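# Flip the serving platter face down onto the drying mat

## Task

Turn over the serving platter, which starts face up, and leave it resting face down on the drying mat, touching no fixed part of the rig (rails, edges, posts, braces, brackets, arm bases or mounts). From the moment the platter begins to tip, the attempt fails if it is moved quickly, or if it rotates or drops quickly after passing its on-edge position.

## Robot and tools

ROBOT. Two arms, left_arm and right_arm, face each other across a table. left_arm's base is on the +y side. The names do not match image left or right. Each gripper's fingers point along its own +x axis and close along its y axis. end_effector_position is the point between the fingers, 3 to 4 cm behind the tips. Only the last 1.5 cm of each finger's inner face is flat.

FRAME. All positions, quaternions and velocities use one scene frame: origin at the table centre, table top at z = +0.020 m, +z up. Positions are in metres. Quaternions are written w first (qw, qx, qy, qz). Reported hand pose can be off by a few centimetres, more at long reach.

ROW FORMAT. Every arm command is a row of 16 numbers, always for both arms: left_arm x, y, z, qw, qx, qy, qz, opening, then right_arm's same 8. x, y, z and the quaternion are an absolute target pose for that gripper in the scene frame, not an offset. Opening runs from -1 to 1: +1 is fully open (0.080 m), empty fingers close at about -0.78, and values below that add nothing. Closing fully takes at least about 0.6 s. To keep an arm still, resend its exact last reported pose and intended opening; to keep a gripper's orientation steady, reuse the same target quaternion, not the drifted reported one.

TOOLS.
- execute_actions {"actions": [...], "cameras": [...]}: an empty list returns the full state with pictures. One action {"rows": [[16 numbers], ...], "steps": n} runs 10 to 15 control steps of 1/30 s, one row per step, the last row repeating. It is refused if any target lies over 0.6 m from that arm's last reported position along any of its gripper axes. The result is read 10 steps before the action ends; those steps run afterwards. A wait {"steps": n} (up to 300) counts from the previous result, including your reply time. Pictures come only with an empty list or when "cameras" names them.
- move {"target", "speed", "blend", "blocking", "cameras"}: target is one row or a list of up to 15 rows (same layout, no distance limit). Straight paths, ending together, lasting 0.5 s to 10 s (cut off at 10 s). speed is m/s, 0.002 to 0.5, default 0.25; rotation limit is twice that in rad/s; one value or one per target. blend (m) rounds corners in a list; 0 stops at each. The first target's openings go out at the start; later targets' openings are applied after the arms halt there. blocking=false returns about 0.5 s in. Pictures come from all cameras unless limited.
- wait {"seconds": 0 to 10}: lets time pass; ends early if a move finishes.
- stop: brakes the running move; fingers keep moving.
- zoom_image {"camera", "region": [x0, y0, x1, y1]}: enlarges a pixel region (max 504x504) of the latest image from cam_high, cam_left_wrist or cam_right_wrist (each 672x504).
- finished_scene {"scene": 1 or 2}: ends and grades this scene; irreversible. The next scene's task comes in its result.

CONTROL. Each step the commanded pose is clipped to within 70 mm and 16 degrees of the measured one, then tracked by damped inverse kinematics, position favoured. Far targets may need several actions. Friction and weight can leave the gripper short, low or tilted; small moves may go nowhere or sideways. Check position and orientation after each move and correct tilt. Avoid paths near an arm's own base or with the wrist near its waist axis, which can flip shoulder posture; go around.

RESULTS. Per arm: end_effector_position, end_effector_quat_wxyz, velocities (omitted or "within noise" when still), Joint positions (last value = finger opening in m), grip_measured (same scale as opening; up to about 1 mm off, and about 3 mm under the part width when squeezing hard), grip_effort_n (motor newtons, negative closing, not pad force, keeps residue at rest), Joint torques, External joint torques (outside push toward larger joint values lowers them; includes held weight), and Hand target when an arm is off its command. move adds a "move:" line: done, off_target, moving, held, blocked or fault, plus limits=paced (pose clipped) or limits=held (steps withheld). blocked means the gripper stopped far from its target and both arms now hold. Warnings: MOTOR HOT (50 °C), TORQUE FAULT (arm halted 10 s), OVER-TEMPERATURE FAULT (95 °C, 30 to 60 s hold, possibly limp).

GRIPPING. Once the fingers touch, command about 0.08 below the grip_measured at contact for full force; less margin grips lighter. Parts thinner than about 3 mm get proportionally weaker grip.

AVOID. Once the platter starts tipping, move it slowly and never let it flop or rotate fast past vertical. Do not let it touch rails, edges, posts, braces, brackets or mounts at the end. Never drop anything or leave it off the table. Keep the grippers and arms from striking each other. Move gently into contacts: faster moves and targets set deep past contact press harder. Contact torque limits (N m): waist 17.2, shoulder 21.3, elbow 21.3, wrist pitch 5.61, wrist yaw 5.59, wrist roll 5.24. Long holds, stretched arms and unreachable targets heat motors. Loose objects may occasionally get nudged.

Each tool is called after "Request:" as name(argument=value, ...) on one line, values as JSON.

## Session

Request:
execute_actions(actions=[])

Request:
zoom_image(camera="cam_high", region=[150, 140, 550, 440])

Scene clock: 0.00 s of 3974.00 s.
left_arm: end_effector_position=(+0.3479, +0.1610, +0.3459) grip_measured=+1.000 grip_effort_n=n/a end_effector_quat_wxyz=(+0.891, +0.414, +0.147, -0.113) | right_arm: end_effector_position=(-0.2519, -0.2605, +0.3897) grip_measured=+1.000 grip_effort_n=n/a end_effector_quat_wxyz=(+0.545, +0.034, +0.465, +0.697)
Joint positions: left_arm=[0.639 1.689 1.56 -0.385 -0.76 0.485 0.08] | right_arm=[1.09 1.102 1.345 -0.813 0.553 1.206 0.08]
Joint velocities: within noise
Joint torques (N m): no reading
External joint torques (N m): no reading
Motor temperatures (°C): left_arm=[29 31 26 26 25 30] | right_arm=[28 27 26 28 30 27]
Heat: left arm: hottest shoulder 31 °C (+0.0 °C/min); right arm: hottest wrist yaw 30 °C (+0.0 °C/min).
Hand target: left_arm +0.3480, +0.1610, +0.3457; +0.891, +0.415, +0.148, -0.113 | right_arm -0.2517, -0.2605, +0.3897; +0.545, +0.034, +0.465, +0.697

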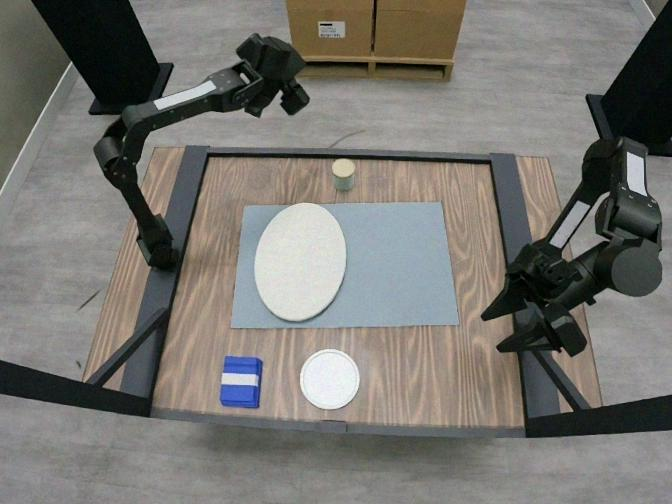

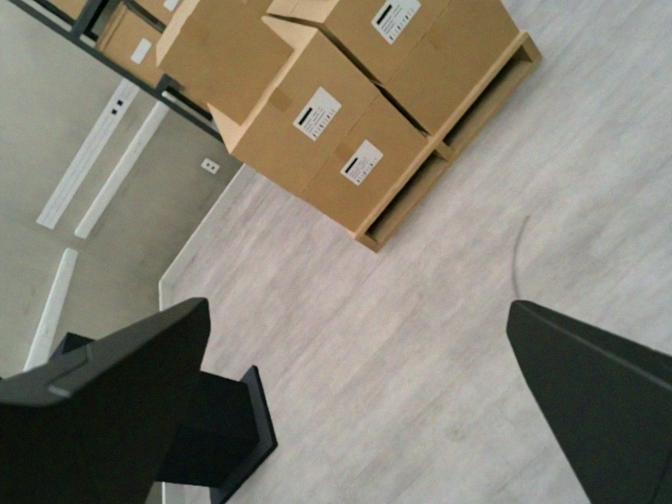

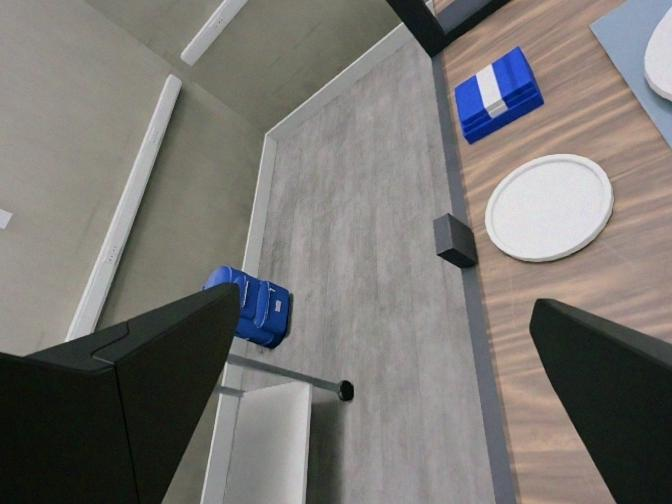

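Scaled by 1.260 from the camera's 672x504 image, which has a finer 960x720 frame.

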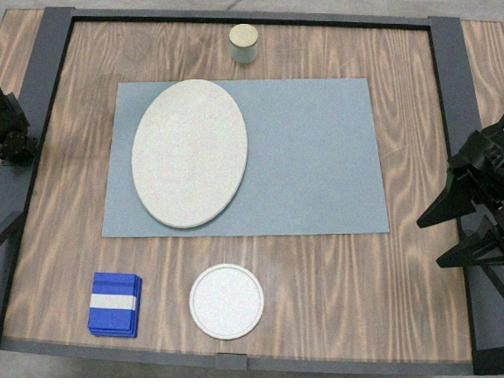

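Request:
move(target=[[0.15,0.22,0.33,0.2126,0.6744,-0.2126,-0.6744,0.34,-0.021,-0.22,0.3,0.6644,0.2418,0.6644,0.2418,0.34],[-0.02,0.235,0.15,0.2126,0.6744,-0.2126,-0.6744,0.34,0.05,-0.20,0.33,0.6644,0.2418,0.6644,0.2418,0.34]], speed=0.18)

Scene clock: 8.57 s of 3974.00 s.
left_arm: end_effector_position=(-0.0201, +0.2334, +0.1528) grip_measured=+0.344 grip_effort_n=-19.3 end_effector_quat_wxyz=(+0.213, +0.673, -0.214, -0.675) | right_arm: end_effector_position=(+0.0493, -0.2013, +0.3271) grip_measured=+0.343 grip_effort_n=-17.9 end_effector_quat_wxyz=(+0.666, +0.241, +0.665, +0.239)
Joint positions: left_arm=[-0.069 0.859 0.574 -0.671 -0.026 1.53 0.05] | right_arm=[-0.461 1.16 1.382 -1.15 -0.276 1.221 0.05]
Joint torques (N m): left_arm=[-0.19 -2.16 6.58 1.27 -0.13 -0.11] | right_arm=[-0.26 -3.02 6.43 0.93 -0.28 -0.19]
External joint torques (N m): left_arm=[-0.19 -0.57 0.01 0.06 -0.16 -0.08] | right_arm=[-0.26 0.06 0.26 -0.36 -0.18 -0.15]
Hand target: left_arm -0.0200, +0.2350, +0.1500; +0.212, +0.674, -0.213, -0.674 | right_arm +0.0500, -0.2000, +0.3299; +0.664, +0.242, +0.665, +0.242
Off the commanded pose: left_arm 0.003 m, 0 deg | right_arm 0.003 m, 0 deg.
Kept back: nothing.
move: done

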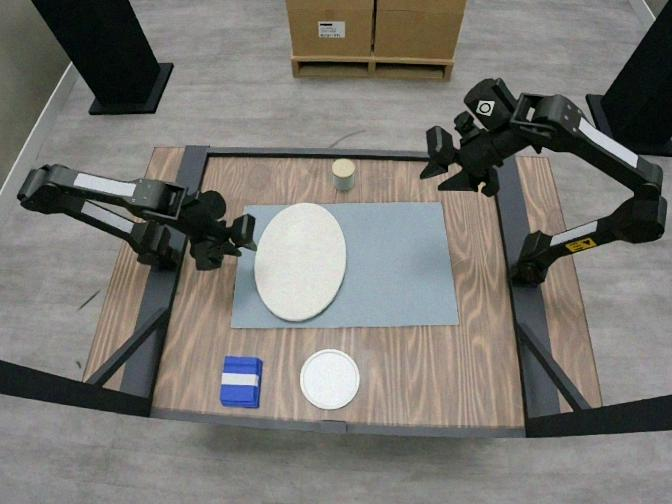

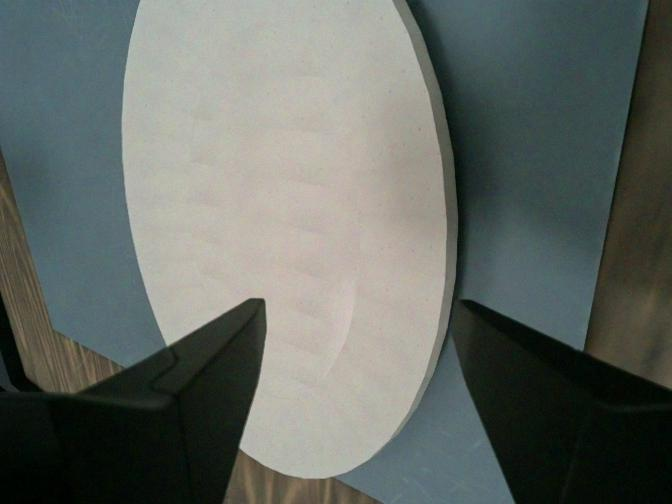

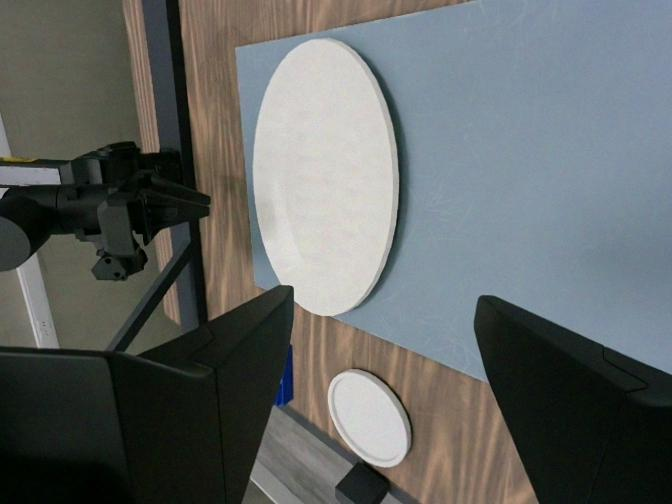

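Request:
move(target=[[-0.018,0.240,0.075,0.2126,0.6744,-0.2126,-0.6744,0.34,0.05,-0.20,0.33,0.6644,0.2418,0.6644,0.2418,0.34],[-0.018,0.220,0.074,0.2126,0.6744,-0.2126,-0.6744,0.34,0.05,-0.20,0.33,0.6644,0.2418,0.6644,0.2418,0.34]], speed=[0.08,0.03])

Scene clock: 10.77 s of 3974.00 s.
left_arm: end_effector_position=(-0.0178, +0.2306, +0.0703) grip_measured=+0.344 grip_effort_n=-19.8 end_effector_quat_wxyz=(+0.201, +0.679, -0.202, -0.677) | right_arm: end_effector_position=(+0.0493, -0.2013, +0.3272) grip_measured=+0.343 grip_effort_n=-17.9 end_effector_quat_wxyz=(+0.666, +0.241, +0.664, +0.239)
Joint positions: left_arm=[-0.058 1.035 0.315 -0.274 -0.024 1.54 0.05] | right_arm=[-0.461 1.16 1.383 -1.15 -0.276 1.221 0.05]
Joint torques (N m): left_arm=[0.25 0.23 8.24 4.26 0.19 0.03] | right_arm=[-0.21 -2.99 6.34 0.91 -0.28 -0.17]
External joint torques (N m): left_arm=[0.25 2.36 2.15 3.04 0.16 0.06] | right_arm=[-0.19 0.03 0.22 -0.36 -0.18 -0.13]
Hand target: left_arm -0.0179, +0.2209, +0.0746; +0.213, +0.674, -0.212, -0.674 | right_arm +0.0500, -0.2000, +0.3300; +0.664, +0.242, +0.664, +0.242
Off the commanded pose: left_arm 0.011 m, 2 deg | right_arm 0.003 m, 0 deg.
Kept back: nothing.
move: off_target (left_arm)

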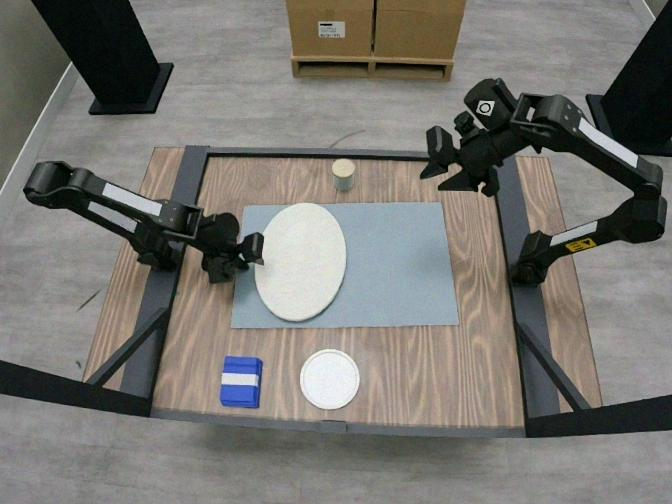

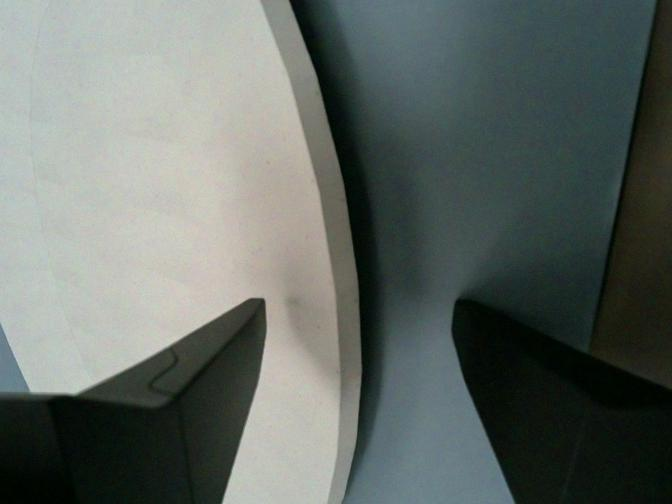

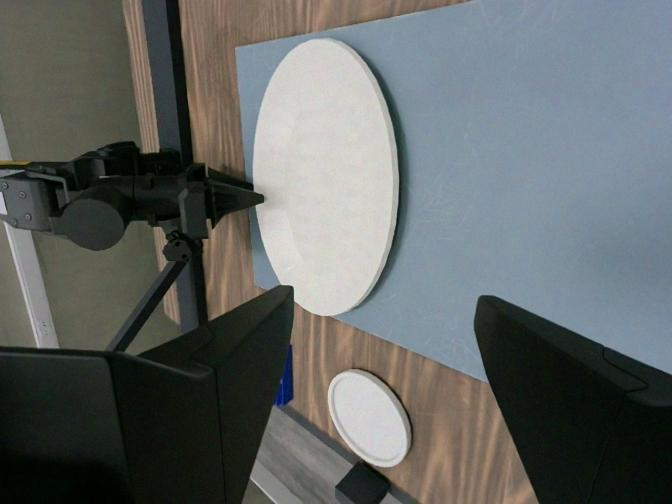

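Request:
move(target=[[-0.018,0.225,0.080,0.2126,0.6744,-0.2126,-0.6744,0.34,0.05,-0.20,0.33,0.6644,0.2418,0.6644,0.2418,0.34],[-0.018,0.200,0.079,0.2126,0.6744,-0.2126,-0.6744,0.34,0.05,-0.20,0.33,0.6644,0.2418,0.6644,0.2418,0.34]], speed=[0.08,0.03], cameras=["cam_left_wrist"])

Scene clock: 12.30 s of 3974.00 s.
left_arm: end_effector_position=(-0.0180, +0.2035, +0.0767) grip_measured=+0.344 grip_effort_n=-19.3 end_effector_quat_wxyz=(+0.211, +0.676, -0.210, -0.674) | right_arm: end_effector_position=(+0.0493, -0.2014, +0.3272) grip_measured=+0.343 grip_effort_n=-17.9 end_effector_quat_wxyz=(+0.666, +0.241, +0.665, +0.239)
Joint positions: left_arm=[-0.053 1.157 0.385 -0.195 -0.022 1.543 0.05] | right_arm=[-0.461 1.16 1.383 -1.15 -0.276 1.221 0.05]
Joint torques (N m): left_arm=[0.17 -2.09 8.15 1.34 0.2 0.04] | right_arm=[-0.46 -3.13 6.46 0.95 -0.27 -0.21]
External joint torques (N m): left_arm=[0.16 0.76 2.2 0.11 0.17 0.07] | right_arm=[-0.46 -0.13 0.37 -0.31 -0.16 -0.18]
Hand target: left_arm -0.0180, +0.2000, +0.0791; +0.213, +0.674, -0.213, -0.674 | right_arm +0.0499, -0.2000, +0.3300; +0.664, +0.242, +0.664, +0.242
Off the commanded pose: left_arm 0.004 m, 0 deg | right_arm 0.003 m, 0 deg.
Kept back: nothing.
move: done
Images, in order: cam_left_wrist.

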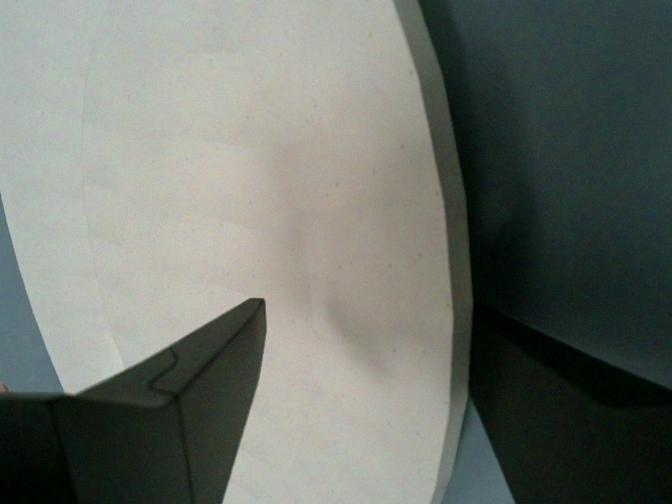

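Request:
move(target=[[-0.018,0.190,0.074,0.2126,0.6744,-0.2126,-0.6744,0.34,0.05,-0.20,0.33,0.6644,0.2418,0.6644,0.2418,0.34],[-0.018,0.190,0.072,0.2126,0.6744,-0.2126,-0.6744,-0.1,0.05,-0.20,0.33,0.6644,0.2418,0.6644,0.2418,0.34]], speed=0.03, cameras=["cam_left_wrist"])

Scene clock: 14.00 s of 3974.00 s.
left_arm: end_effector_position=(-0.0180, +0.2061, +0.0661) grip_measured=-0.091 grip_effort_n=-37.4 end_effector_quat_wxyz=(+0.193, +0.681, -0.194, -0.679) | right_arm: end_effector_position=(+0.0493, -0.2014, +0.3272) grip_measured=+0.343 grip_effort_n=-17.9 end_effector_quat_wxyz=(+0.666, +0.241, +0.665, +0.239)
Joint positions: left_arm=[-0.052 1.208 0.39 -0.197 -0.02 1.544 0.031] | right_arm=[-0.461 1.16 1.383 -1.15 -0.276 1.221 0.05]
Joint torques (N m): left_arm=[0.24 -0.41 8.44 5.51 0.15 0.04] | right_arm=[-0.12 -3.07 6.37 0.9 -0.3 -0.18]
External joint torques (N m): left_arm=[0.22 2.6 2.67 4.35 0.12 0.07] | right_arm=[-0.11 -0.05 0.26 -0.36 -0.2 -0.14]
Hand target: left_arm -0.0180, +0.1914, +0.0731; +0.212, +0.675, -0.212, -0.674 | right_arm +0.0499, -0.2000, +0.3299; +0.664, +0.242, +0.664, +0.242
Off the commanded pose: left_arm 0.017 m, 3 deg | right_arm 0.003 m, 0 deg.
Kept back: nothing.
move: off_target (left_arm); target 2's new opening was sent with left_arm's hand 0.010 m and 2 deg from that target
Images, in order: cam_left_wrist.

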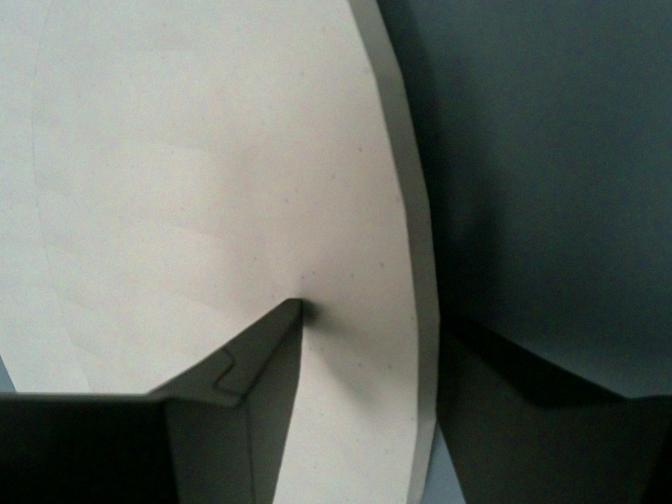

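Request:
move(target=[[-0.018,0.207,0.070,0.2126,0.6744,-0.2126,-0.6744,-0.4,0.05,-0.20,0.33,0.6644,0.2418,0.6644,0.2418,0.34],[-0.018,0.200,0.125,0.2126,0.6744,-0.2126,-0.6744,-0.4,0.05,-0.20,0.33,0.6644,0.2418,0.6644,0.2418,0.34]], speed=0.03)

Scene clock: 17.27 s of 3974.00 s.
left_arm: end_effector_position=(-0.0176, +0.2132, +0.1064) grip_measured=-0.395 grip_effort_n=-25.4 end_effector_quat_wxyz=(+0.190, +0.681, -0.188, -0.681) | right_arm: end_effector_position=(+0.0493, -0.2013, +0.3273) grip_measured=+0.343 grip_effort_n=-17.9 end_effector_quat_wxyz=(+0.666, +0.241, +0.664, +0.239)
Joint positions: left_arm=[-0.05 1.074 0.506 -0.461 -0.017 1.542 0.017] | right_arm=[-0.461 1.16 1.383 -1.15 -0.276 1.221 0.05]
Joint torques (N m): left_arm=[-0.07 -4.37 11.27 2.16 0 0.06] | right_arm=[-0.27 -2.96 6.4 0.94 -0.3 -0.19]
External joint torques (N m): left_arm=[-0.07 -1.79 5 1.02 -0.04 0.09] | right_arm=[-0.27 0.07 0.28 -0.33 -0.2 -0.15]
Motor temperatures (°C): left_arm=[29 32 29 31 25 30] | right_arm=[27 27 28 29 30 26]
Hand target: left_arm -0.0179, +0.2008, +0.1251; +0.213, +0.674, -0.212, -0.674 | right_arm +0.0500, -0.2000, +0.3301; +0.665, +0.242, +0.664, +0.242
Off the commanded pose: left_arm 0.023 m, 4 deg | right_arm 0.003 m, 0 deg.
Kept back: nothing.
move: off_target (left_arm)

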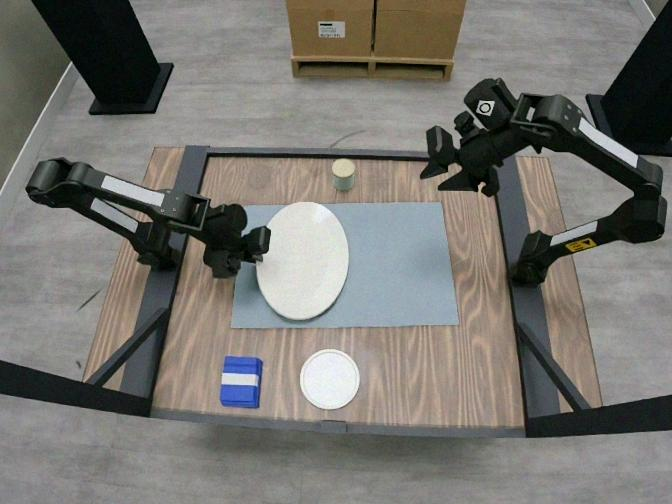

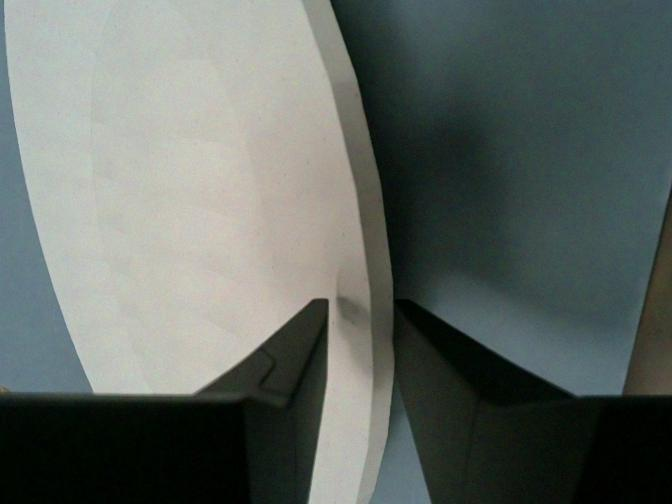

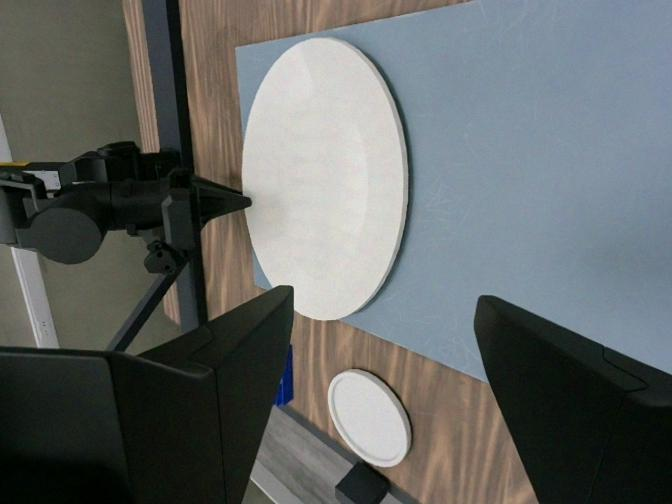

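Request:
move(target=[[-0.018,0.207,0.130,0.2126,0.6744,-0.2126,-0.6744,-0.45,0.05,-0.20,0.33,0.6644,0.2418,0.6644,0.2418,0.34],[-0.018,0.188,0.184,0.2126,0.6744,-0.2126,-0.6744,-0.45,0.05,-0.20,0.33,0.6644,0.2418,0.6644,0.2418,0.34]], speed=0.03)

Scene clock: 20.50 s of 3974.00 s.
left_arm: end_effector_position=(-0.0183, +0.1898, +0.1825) grip_measured=-0.446 grip_effort_n=-19.8 end_effector_quat_wxyz=(+0.213, +0.674, -0.212, -0.675) | right_arm: end_effector_position=(+0.0493, -0.2013, +0.3273) grip_measured=+0.343 grip_effort_n=-17.9 end_effector_quat_wxyz=(+0.666, +0.241, +0.664, +0.239)
Joint positions: left_arm=[-0.05 1.064 0.776 -0.672 -0.017 1.545 0.015] | right_arm=[-0.461 1.16 1.383 -1.15 -0.276 1.221 0.05]
Joint torques (N m): left_arm=[0.1 -2.09 8.81 0.99 0.06 0.04] | right_arm=[-0.45 -3.05 6.55 0.95 -0.28 -0.16]
External joint torques (N m): left_arm=[0.11 0.87 2.1 -0.26 0.02 0.07] | right_arm=[-0.44 -0.02 0.42 -0.33 -0.18 -0.13]
Hand target: left_arm -0.0179, +0.1880, +0.1839; +0.213, +0.674, -0.213, -0.674 | right_arm +0.0500, -0.2000, +0.3300; +0.665, +0.242, +0.664, +0.242
Off the commanded pose: left_arm 0.002 m, 0 deg | right_arm 0.003 m, 0 deg.
Kept back: nothing.
move: done

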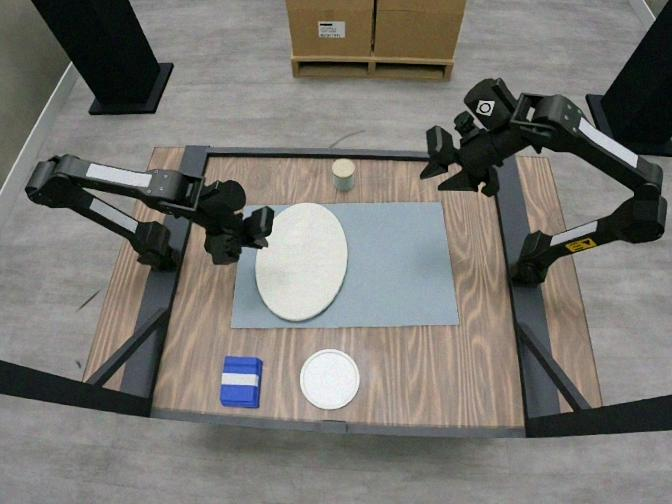

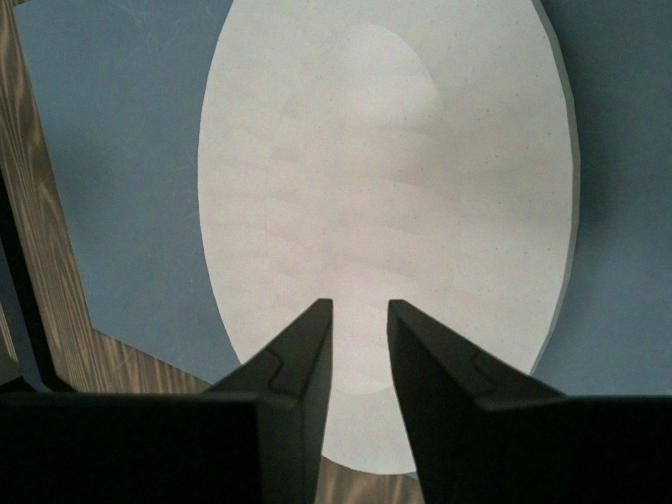

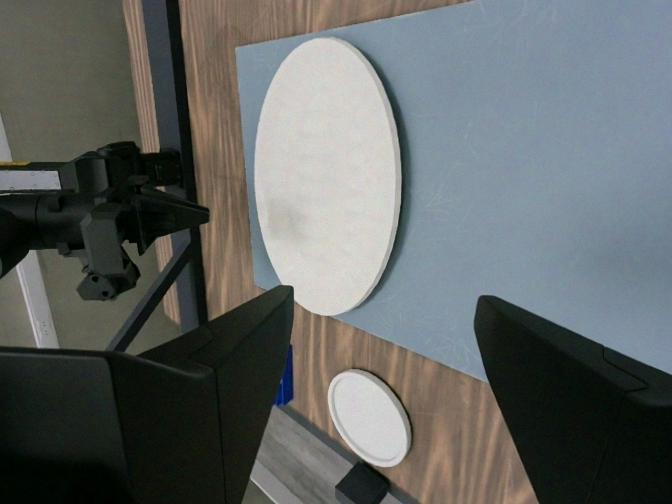

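Request:
move(target=[[-0.014,0.225,0.090,0.2126,0.6744,-0.2126,-0.6744,0.34,0.05,-0.20,0.33,0.6644,0.2418,0.6644,0.2418,0.34],[-0.014,0.225,0.080,0.2126,0.6744,-0.2126,-0.6744,0.34,0.05,-0.20,0.33,0.6644,0.2418,0.6644,0.2418,0.34],[-0.014,0.193,0.079,0.2126,0.6744,-0.2126,-0.6744,0.34,0.05,-0.20,0.33,0.6644,0.2418,0.6644,0.2418,0.34],[-0.014,0.175,0.077,0.2126,0.6744,-0.2126,-0.6744,0.34,0.05,-0.20,0.33,0.6644,0.2418,0.6644,0.2418,0.34]], speed=[0.15,0.06,0.03,0.03], cameras=["cam_left_wrist"])

Scene clock: 24.20 s of 3974.00 s.
left_arm: end_effector_position=(-0.0140, +0.1960, +0.0704) grip_measured=+0.339 grip_effort_n=4.9 end_effector_quat_wxyz=(+0.194, +0.681, -0.193, -0.679) | right_arm: end_effector_position=(+0.0493, -0.2013, +0.3273) grip_measured=+0.343 grip_effort_n=-17.9 end_effector_quat_wxyz=(+0.666, +0.241, +0.664, +0.239)
Joint positions: left_arm=[-0.029 1.246 0.433 -0.203 -0.008 1.562 0.05] | right_arm=[-0.461 1.16 1.383 -1.15 -0.276 1.221 0.05]
Joint torques (N m): left_arm=[0.2 0.89 10.19 5.59 0.21 0.07] | right_arm=[-0.36 -2.94 6.26 0.98 -0.28 -0.12]
External joint torques (N m): left_arm=[0.2 4.21 4.4 4.43 0.17 0.1] | right_arm=[-0.36 0.14 0.14 -0.28 -0.17 -0.09]
Hand target: left_arm -0.0140, +0.1771, +0.0786; +0.213, +0.674, -0.213, -0.674 | right_arm +0.0500, -0.2000, +0.3300; +0.665, +0.242, +0.664, +0.242
Off the commanded pose: left_arm 0.022 m, 3 deg | right_arm 0.003 m, 0 deg.
Kept back: nothing.
move: off_target (left_arm)
Images, in order: cam_left_wrist.

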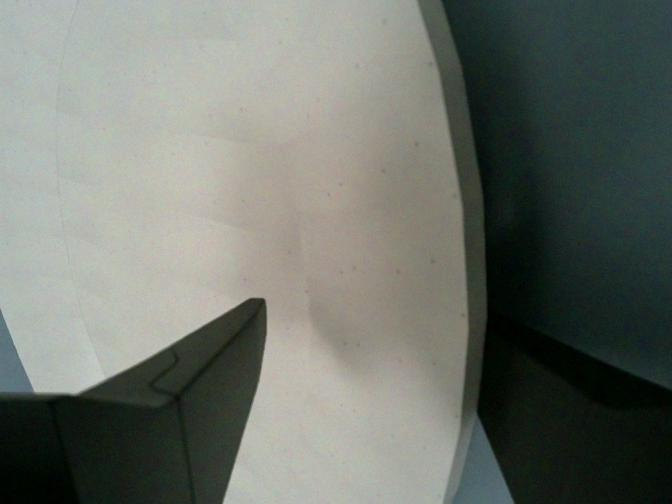

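Now deeper. Close while holding low, then squeeze harder.

Request:
move(target=[[-0.014,0.186,0.074,0.2126,0.6744,-0.2126,-0.6744,0.0,0.05,-0.20,0.33,0.6644,0.2418,0.6644,0.2418,0.34],[-0.014,0.188,0.072,0.2126,0.6744,-0.2126,-0.6744,-0.35,0.05,-0.20,0.33,0.6644,0.2418,0.6644,0.2418,0.34],[-0.014,0.190,0.076,0.2126,0.6744,-0.2126,-0.6744,-0.5,0.05,-0.20,0.33,0.6644,0.2418,0.6644,0.2418,0.34]], speed=0.03, cameras=["cam_left_wrist"])

Scene clock: 27.03 s of 3974.00 s.
left_arm: end_effector_position=(-0.0138, +0.1999, +0.0677) grip_measured=-0.187 grip_effort_n=-83.5 end_effector_quat_wxyz=(+0.204, +0.678, -0.199, -0.678) | right_arm: end_effector_position=(+0.0493, -0.2013, +0.3273) grip_measured=+0.343 grip_effort_n=-17.9 end_effector_quat_wxyz=(+0.666, +0.241, +0.664, +0.239)
Joint positions: left_arm=[-0.027 1.222 0.393 -0.163 -0.007 1.558 0.027] | right_arm=[-0.461 1.16 1.383 -1.15 -0.276 1.221 0.05]
Joint torques (N m): left_arm=[0.03 -2.64 9.3 1.99 0.14 0.17] | right_arm=[-0.43 -2.9 6.49 0.89 -0.27 -0.17]
External joint torques (N m): left_arm=[0.03 0.5 3.51 0.78 0.09 0.2] | right_arm=[-0.43 0.14 0.31 -0.41 -0.16 -0.13]
Hand target: left_arm -0.0140, +0.1904, +0.0762; +0.213, +0.674, -0.212, -0.674 | right_arm +0.0500, -0.2000, +0.3300; +0.665, +0.242, +0.664, +0.242
Off the commanded pose: left_arm 0.013 m, 2 deg | right_arm 0.003 m, 0 deg.
Kept back: nothing.
move: off_target (left_arm); target 2's new opening was sent with left_arm's hand 0.015 m and 3 deg from that target; target 3's new opening was sent with left_arm's hand 0.013 m and 2 deg from that target
Images, in order: cam_left_wrist.

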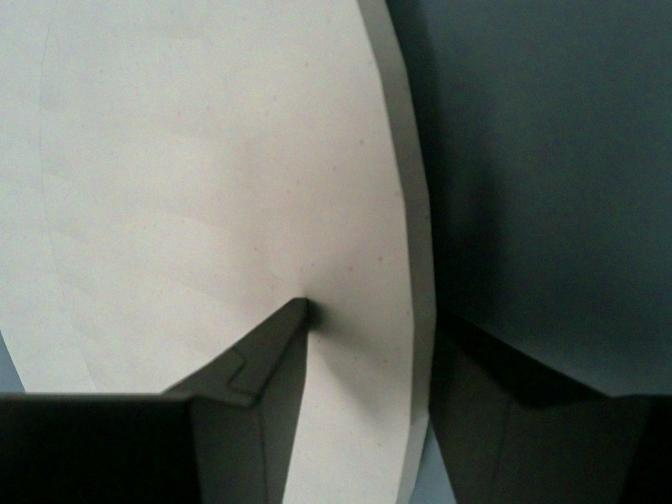

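Request:
move(target=[[-0.014,0.196,0.078,0.2126,0.6744,-0.2126,-0.6744,-0.32,0.05,-0.20,0.33,0.6644,0.2418,0.6644,0.2418,0.34],[-0.014,0.193,0.110,0.2126,0.6744,-0.2126,-0.6744,-0.36,0.05,-0.20,0.33,0.6644,0.2418,0.6644,0.2418,0.34],[-0.014,0.190,0.137,0.2126,0.6744,-0.2126,-0.6744,-0.40,0.05,-0.20,0.33,0.6644,0.2418,0.6644,0.2418,0.34]], speed=0.025)

Scene clock: 32.23 s of 3974.00 s.
left_arm: end_effector_position=(-0.0137, +0.2023, +0.1190) grip_measured=-0.395 grip_effort_n=-25.4 end_effector_quat_wxyz=(+0.191, +0.682, -0.189, -0.681) | right_arm: end_effector_position=(+0.0493, -0.2013, +0.3273) grip_measured=+0.343 grip_effort_n=-17.9 end_effector_quat_wxyz=(+0.666, +0.241, +0.664, +0.239)
Joint positions: left_arm=[-0.027 1.107 0.573 -0.494 -0.006 1.561 0.017] | right_arm=[-0.461 1.16 1.383 -1.15 -0.276 1.221 0.05]
Joint torques (N m): left_arm=[-0.01 -4.55 11.18 2.21 0.13 0.07] | right_arm=[-0.31 -2.88 6.33 0.92 -0.3 -0.15]
External joint torques (N m): left_arm=[0 -1.62 4.78 1.05 0.08 0.1] | right_arm=[-0.31 0.15 0.21 -0.35 -0.19 -0.12]
Hand target: left_arm -0.0140, +0.1907, +0.1372; +0.213, +0.674, -0.213, -0.674 | right_arm +0.0500, -0.2000, +0.3300; +0.665, +0.242, +0.664, +0.242
Off the commanded pose: left_arm 0.022 m, 4 deg | right_arm 0.003 m, 0 deg.
Kept back: nothing.
move: off_target (left_arm); target 2's new opening was sent with left_arm's hand 0.018 m and 3 deg from that target; target 3's new opening was sent with left_arm's hand 0.021 m and 4 deg from that target

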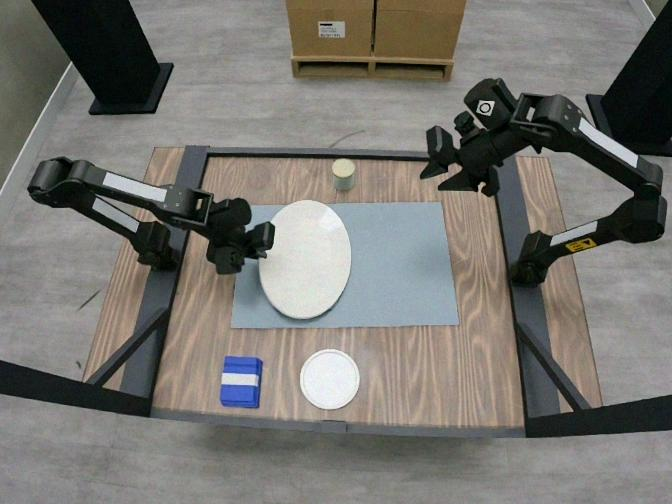

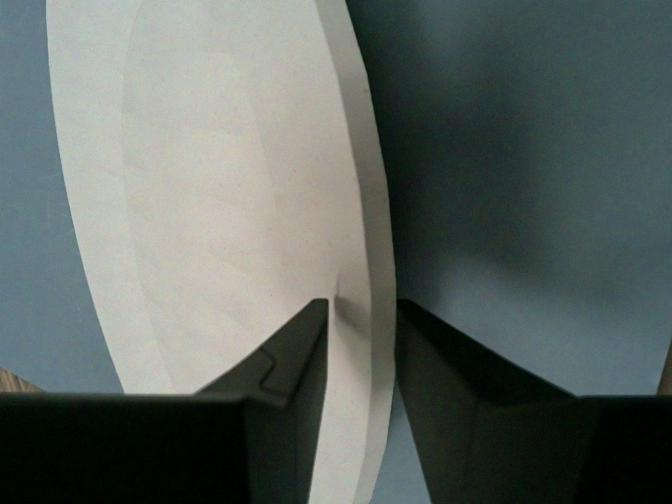

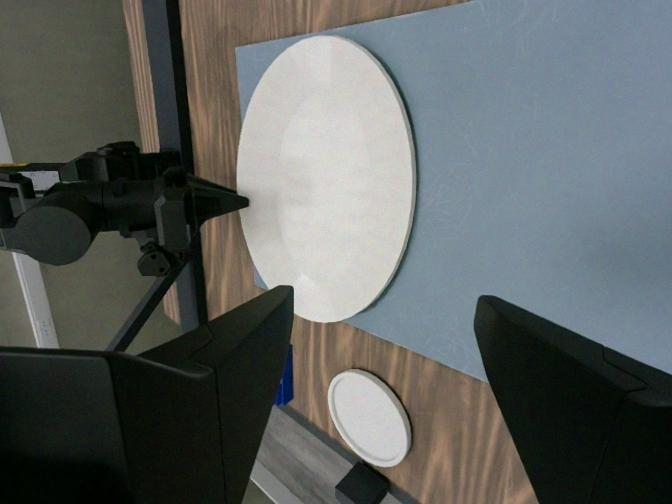

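Request:
move(target=[[-0.014,0.195,0.130,0.2126,0.6744,-0.2126,-0.6744,-0.48,0.05,-0.20,0.33,0.6644,0.2418,0.6644,0.2418,0.34],[-0.014,0.183,0.165,0.2126,0.6744,-0.2126,-0.6744,-0.52,0.05,-0.20,0.33,0.6644,0.2418,0.6644,0.2418,0.34]], speed=0.025)

Scene clock: 35.30 s of 3974.00 s.
left_arm: end_effector_position=(-0.0142, +0.1990, +0.1451) grip_measured=-0.514 grip_effort_n=-28.1 end_effector_quat_wxyz=(+0.188, +0.681, -0.187, -0.682) | right_arm: end_effector_position=(+0.0493, -0.2013, +0.3273) grip_measured=+0.343 grip_effort_n=-17.9 end_effector_quat_wxyz=(+0.666, +0.241, +0.664, +0.239)
Joint positions: left_arm=[-0.027 1.098 0.678 -0.614 -0.003 1.562 0.012] | right_arm=[-0.461 1.16 1.383 -1.15 -0.276 1.221 0.05]
Joint torques (N m): left_arm=[-0.01 -3.17 12.68 2.85 0 0.07] | right_arm=[-0.59 -3.03 6.48 0.96 -0.28 -0.11]
External joint torques (N m): left_arm=[-0.01 -0.23 6.23 1.73 -0.04 0.09] | right_arm=[-0.59 -0.02 0.37 -0.32 -0.17 -0.08]
Hand target: left_arm -0.0140, +0.1843, +0.1654; +0.213, +0.674, -0.213, -0.674 | right_arm +0.0500, -0.2000, +0.3300; +0.665, +0.242, +0.664, +0.242
Off the commanded pose: left_arm 0.026 m, 4 deg | right_arm 0.003 m, 0 deg.
Kept back: nothing.
move: off_target (left_arm); target 2's new opening was sent with left_arm's hand 0.025 m and 4 deg from that target

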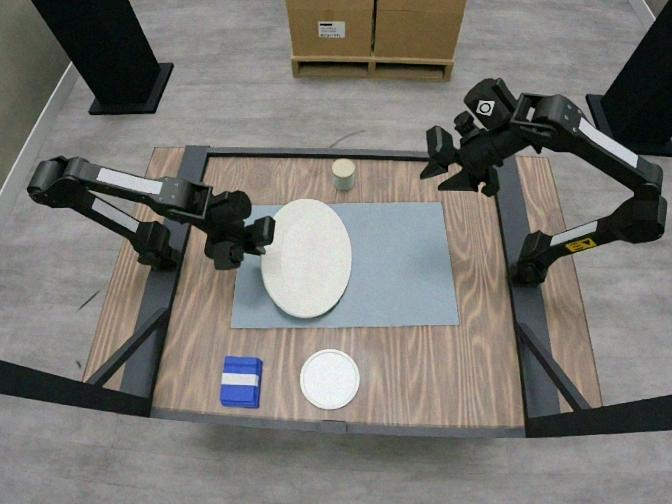

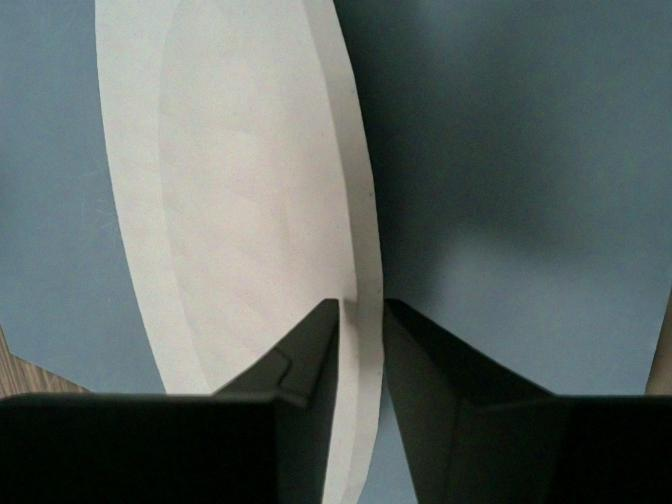

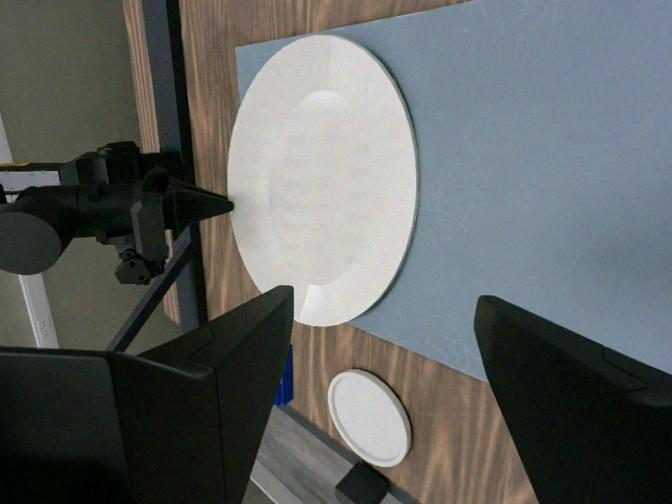

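Request:
move(target=[[-0.014,0.189,0.170,0.2126,0.6744,-0.2126,-0.6744,-0.58,0.05,-0.20,0.33,0.6644,0.2418,0.6644,0.2418,0.34],[-0.014,0.157,0.218,0.2126,0.6744,-0.2126,-0.6744,-0.60,0.05,-0.20,0.33,0.6644,0.2418,0.6644,0.2418,0.34]], speed=0.03)

Scene clock: 39.03 s of 3974.00 s.
left_arm: end_effector_position=(-0.0145, +0.1591, +0.2169) grip_measured=-0.596 grip_effort_n=-19.8 end_effector_quat_wxyz=(+0.213, +0.674, -0.213, -0.675) | right_arm: end_effector_position=(+0.0493, -0.2013, +0.3273) grip_measured=+0.343 grip_effort_n=-17.9 end_effector_quat_wxyz=(+0.666, +0.241, +0.664, +0.239)
Joint positions: left_arm=[-0.027 1.191 0.982 -0.75 -0.004 1.563 0.008] | right_arm=[-0.461 1.16 1.383 -1.15 -0.276 1.221 0.05]
Joint torques (N m): left_arm=[0.09 -2.72 8.88 1 0.05 0.04] | right_arm=[-0.28 -3.02 6.35 0.94 -0.22 -0.12]
External joint torques (N m): left_arm=[0.08 1.05 2.28 -0.22 0.01 0.07] | right_arm=[-0.28 -0.06 0.29 -0.32 -0.12 -0.09]
Motor temperatures (°C): left_arm=[29 32 34 35 25 30] | right_arm=[27 27 30 30 30 26]
Hand target: left_arm -0.0140, +0.1571, +0.2180; +0.213, +0.674, -0.213, -0.674 | right_arm +0.0500, -0.2000, +0.3300; +0.664, +0.242, +0.664, +0.242
Off the commanded pose: left_arm 0.002 m, 0 deg | right_arm 0.003 m, 0 deg.
Kept back: nothing.
move: done

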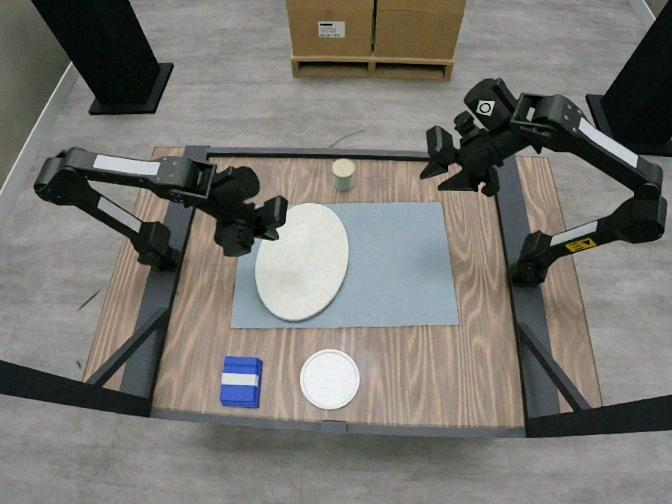

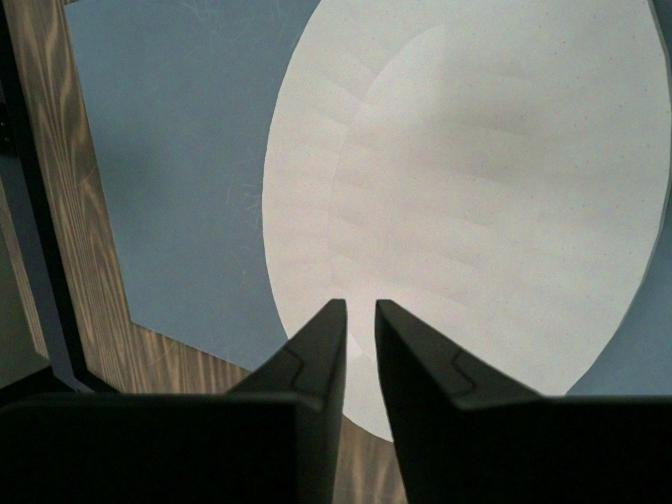

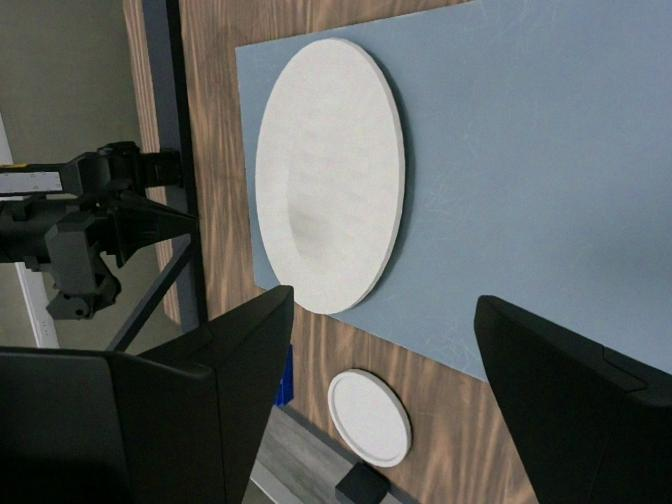

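Request:
move(target=[[0.0,0.225,0.110,0.2126,0.6744,-0.2126,-0.6744,0.34,0.05,-0.20,0.33,0.6644,0.2418,0.6644,0.2418,0.34],[0.0,0.225,0.080,0.2126,0.6744,-0.2126,-0.6744,0.34,0.05,-0.20,0.33,0.6644,0.2418,0.6644,0.2418,0.34],[0.0,0.193,0.079,0.2126,0.6744,-0.2126,-0.6744,0.34,0.05,-0.20,0.33,0.6644,0.2418,0.6644,0.2418,0.34],[0.0,0.172,0.077,0.2126,0.6744,-0.2126,-0.6744,0.34,0.05,-0.20,0.33,0.6644,0.2418,0.6644,0.2418,0.34],[0.0,0.183,0.074,0.2126,0.6744,-0.2126,-0.6744,0.0,0.05,-0.20,0.33,0.6644,0.2418,0.6644,0.2418,0.34]], speed=[0.15,0.06,0.03,0.03,0.03], cameras=["cam_left_wrist","cam_high"])

Scene clock: 44.17 s of 3974.00 s.
left_arm: end_effector_position=(-0.0005, +0.2003, +0.0675) grip_measured=+0.009 grip_effort_n=-37.0 end_effector_quat_wxyz=(+0.193, +0.680, -0.191, -0.681) | right_arm: end_effector_position=(+0.0493, -0.2013, +0.3273) grip_measured=+0.343 grip_effort_n=-17.9 end_effector_quat_wxyz=(+0.666, +0.241, +0.664, +0.239)
Joint positions: left_arm=[0.05 1.238 0.416 -0.199 0.037 1.626 0.035] | right_arm=[-0.461 1.16 1.383 -1.15 -0.276 1.221 0.05]
Joint torques (N m): left_arm=[-0.17 -0.62 8.62 5.69 0.13 -0.04] | right_arm=[-0.35 -3.22 6.35 0.93 -0.29 -0.13]
External joint torques (N m): left_arm=[-0.15 2.57 2.91 4.54 0.06 -0.02] | right_arm=[-0.36 -0.21 0.26 -0.34 -0.18 -0.09]
Heat: left arm: hottest wrist pitch 37 °C (+14.9 °C/min); right arm: hottest elbow 31 °C (+6.8 °C/min).
Hand target: left_arm -0.0001, +0.1845, +0.0753; +0.212, +0.674, -0.212, -0.675 | right_arm +0.0500, -0.2000, +0.3300; +0.664, +0.242, +0.664, +0.242
Off the commanded pose: left_arm 0.019 m, 3 deg | right_arm 0.003 m, 0 deg.
Kept back: nothing.
move: off_target (left_arm); target 5's new opening was sent with left_arm's hand 0.013 m and 3 deg from that target
Images, in order: cam_high, cam_left_wrist.

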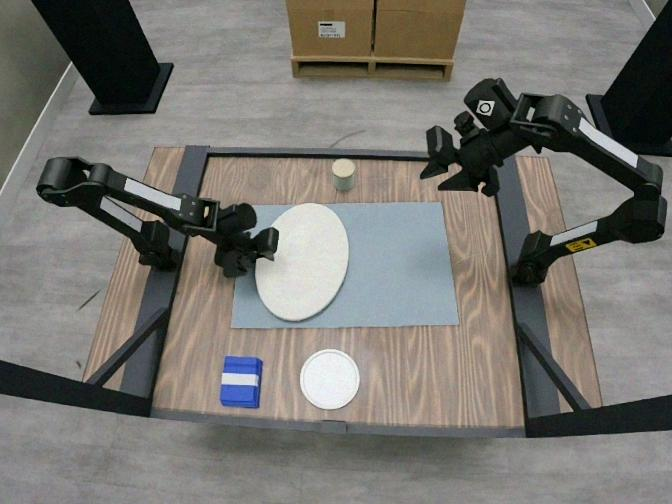

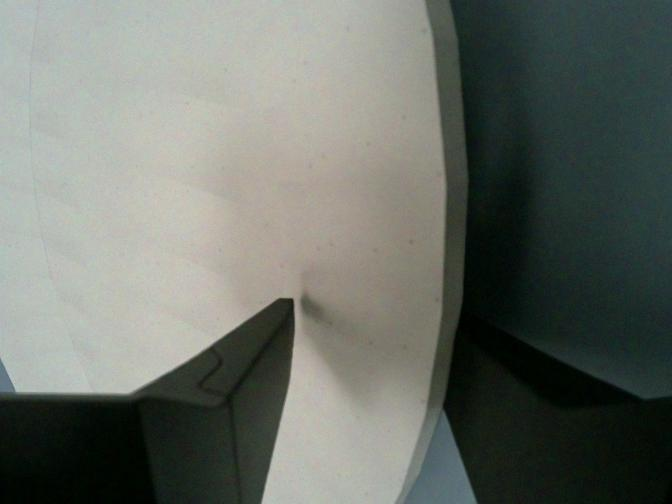

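Request:
move(target=[[0.0,0.193,0.072,0.2126,0.6744,-0.2126,-0.6744,-0.3,0.05,-0.20,0.33,0.6644,0.2418,0.6644,0.2418,0.34],[0.0,0.197,0.078,0.2126,0.6744,-0.2126,-0.6744,-0.4,0.05,-0.20,0.33,0.6644,0.2418,0.6644,0.2418,0.34],[0.0,0.197,0.120,0.2126,0.6744,-0.2126,-0.6744,-0.4,0.05,-0.20,0.33,0.6644,0.2418,0.6644,0.2418,0.34]], speed=0.025)

Scene clock: 47.83 s of 3974.00 s.
left_arm: end_effector_position=(-0.0012, +0.2098, +0.1018) grip_measured=-0.395 grip_effort_n=-24.9 end_effector_quat_wxyz=(+0.190, +0.680, -0.190, -0.682) | right_arm: end_effector_position=(+0.0493, -0.2013, +0.3273) grip_measured=+0.343 grip_effort_n=-17.9 end_effector_quat_wxyz=(+0.666, +0.241, +0.664, +0.239)
Joint positions: left_arm=[0.051 1.101 0.499 -0.426 0.039 1.629 0.017] | right_arm=[-0.461 1.16 1.383 -1.15 -0.276 1.221 0.05]
Joint torques (N m): left_arm=[0.11 -4.61 11.07 2.13 0.15 -0.01] | right_arm=[-0.26 -2.84 6.46 1 -0.26 -0.17]
External joint torques (N m): left_arm=[0.11 -1.85 4.82 0.98 0.08 0.02] | right_arm=[-0.25 0.18 0.35 -0.27 -0.15 -0.13]
Hand target: left_arm -0.0001, +0.1977, +0.1201; +0.213, +0.674, -0.213, -0.674 | right_arm +0.0500, -0.2000, +0.3300; +0.664, +0.242, +0.664, +0.242
Off the commanded pose: left_arm 0.022 m, 4 deg | right_arm 0.003 m, 0 deg.
Kept back: nothing.
move: off_target (left_arm)

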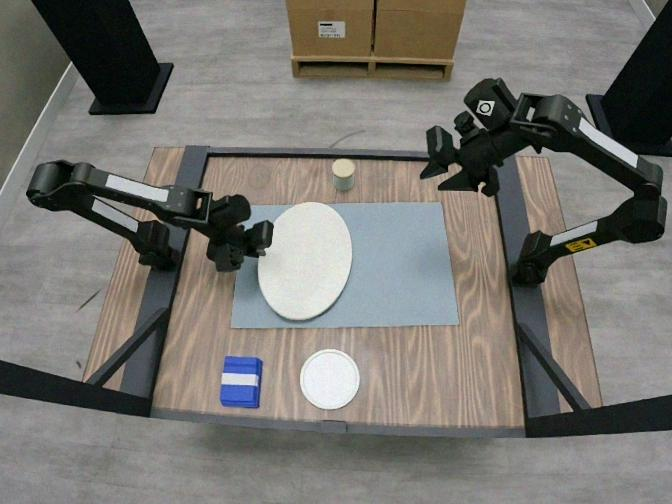

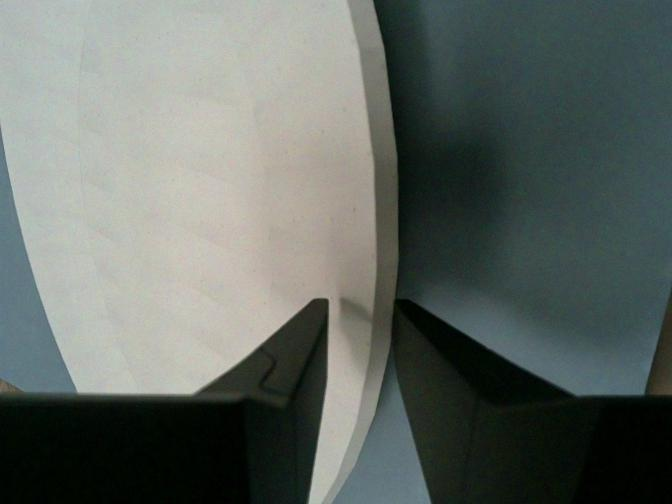

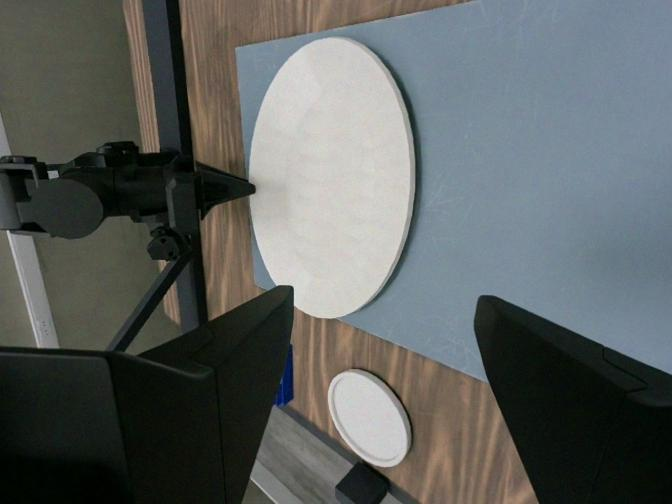

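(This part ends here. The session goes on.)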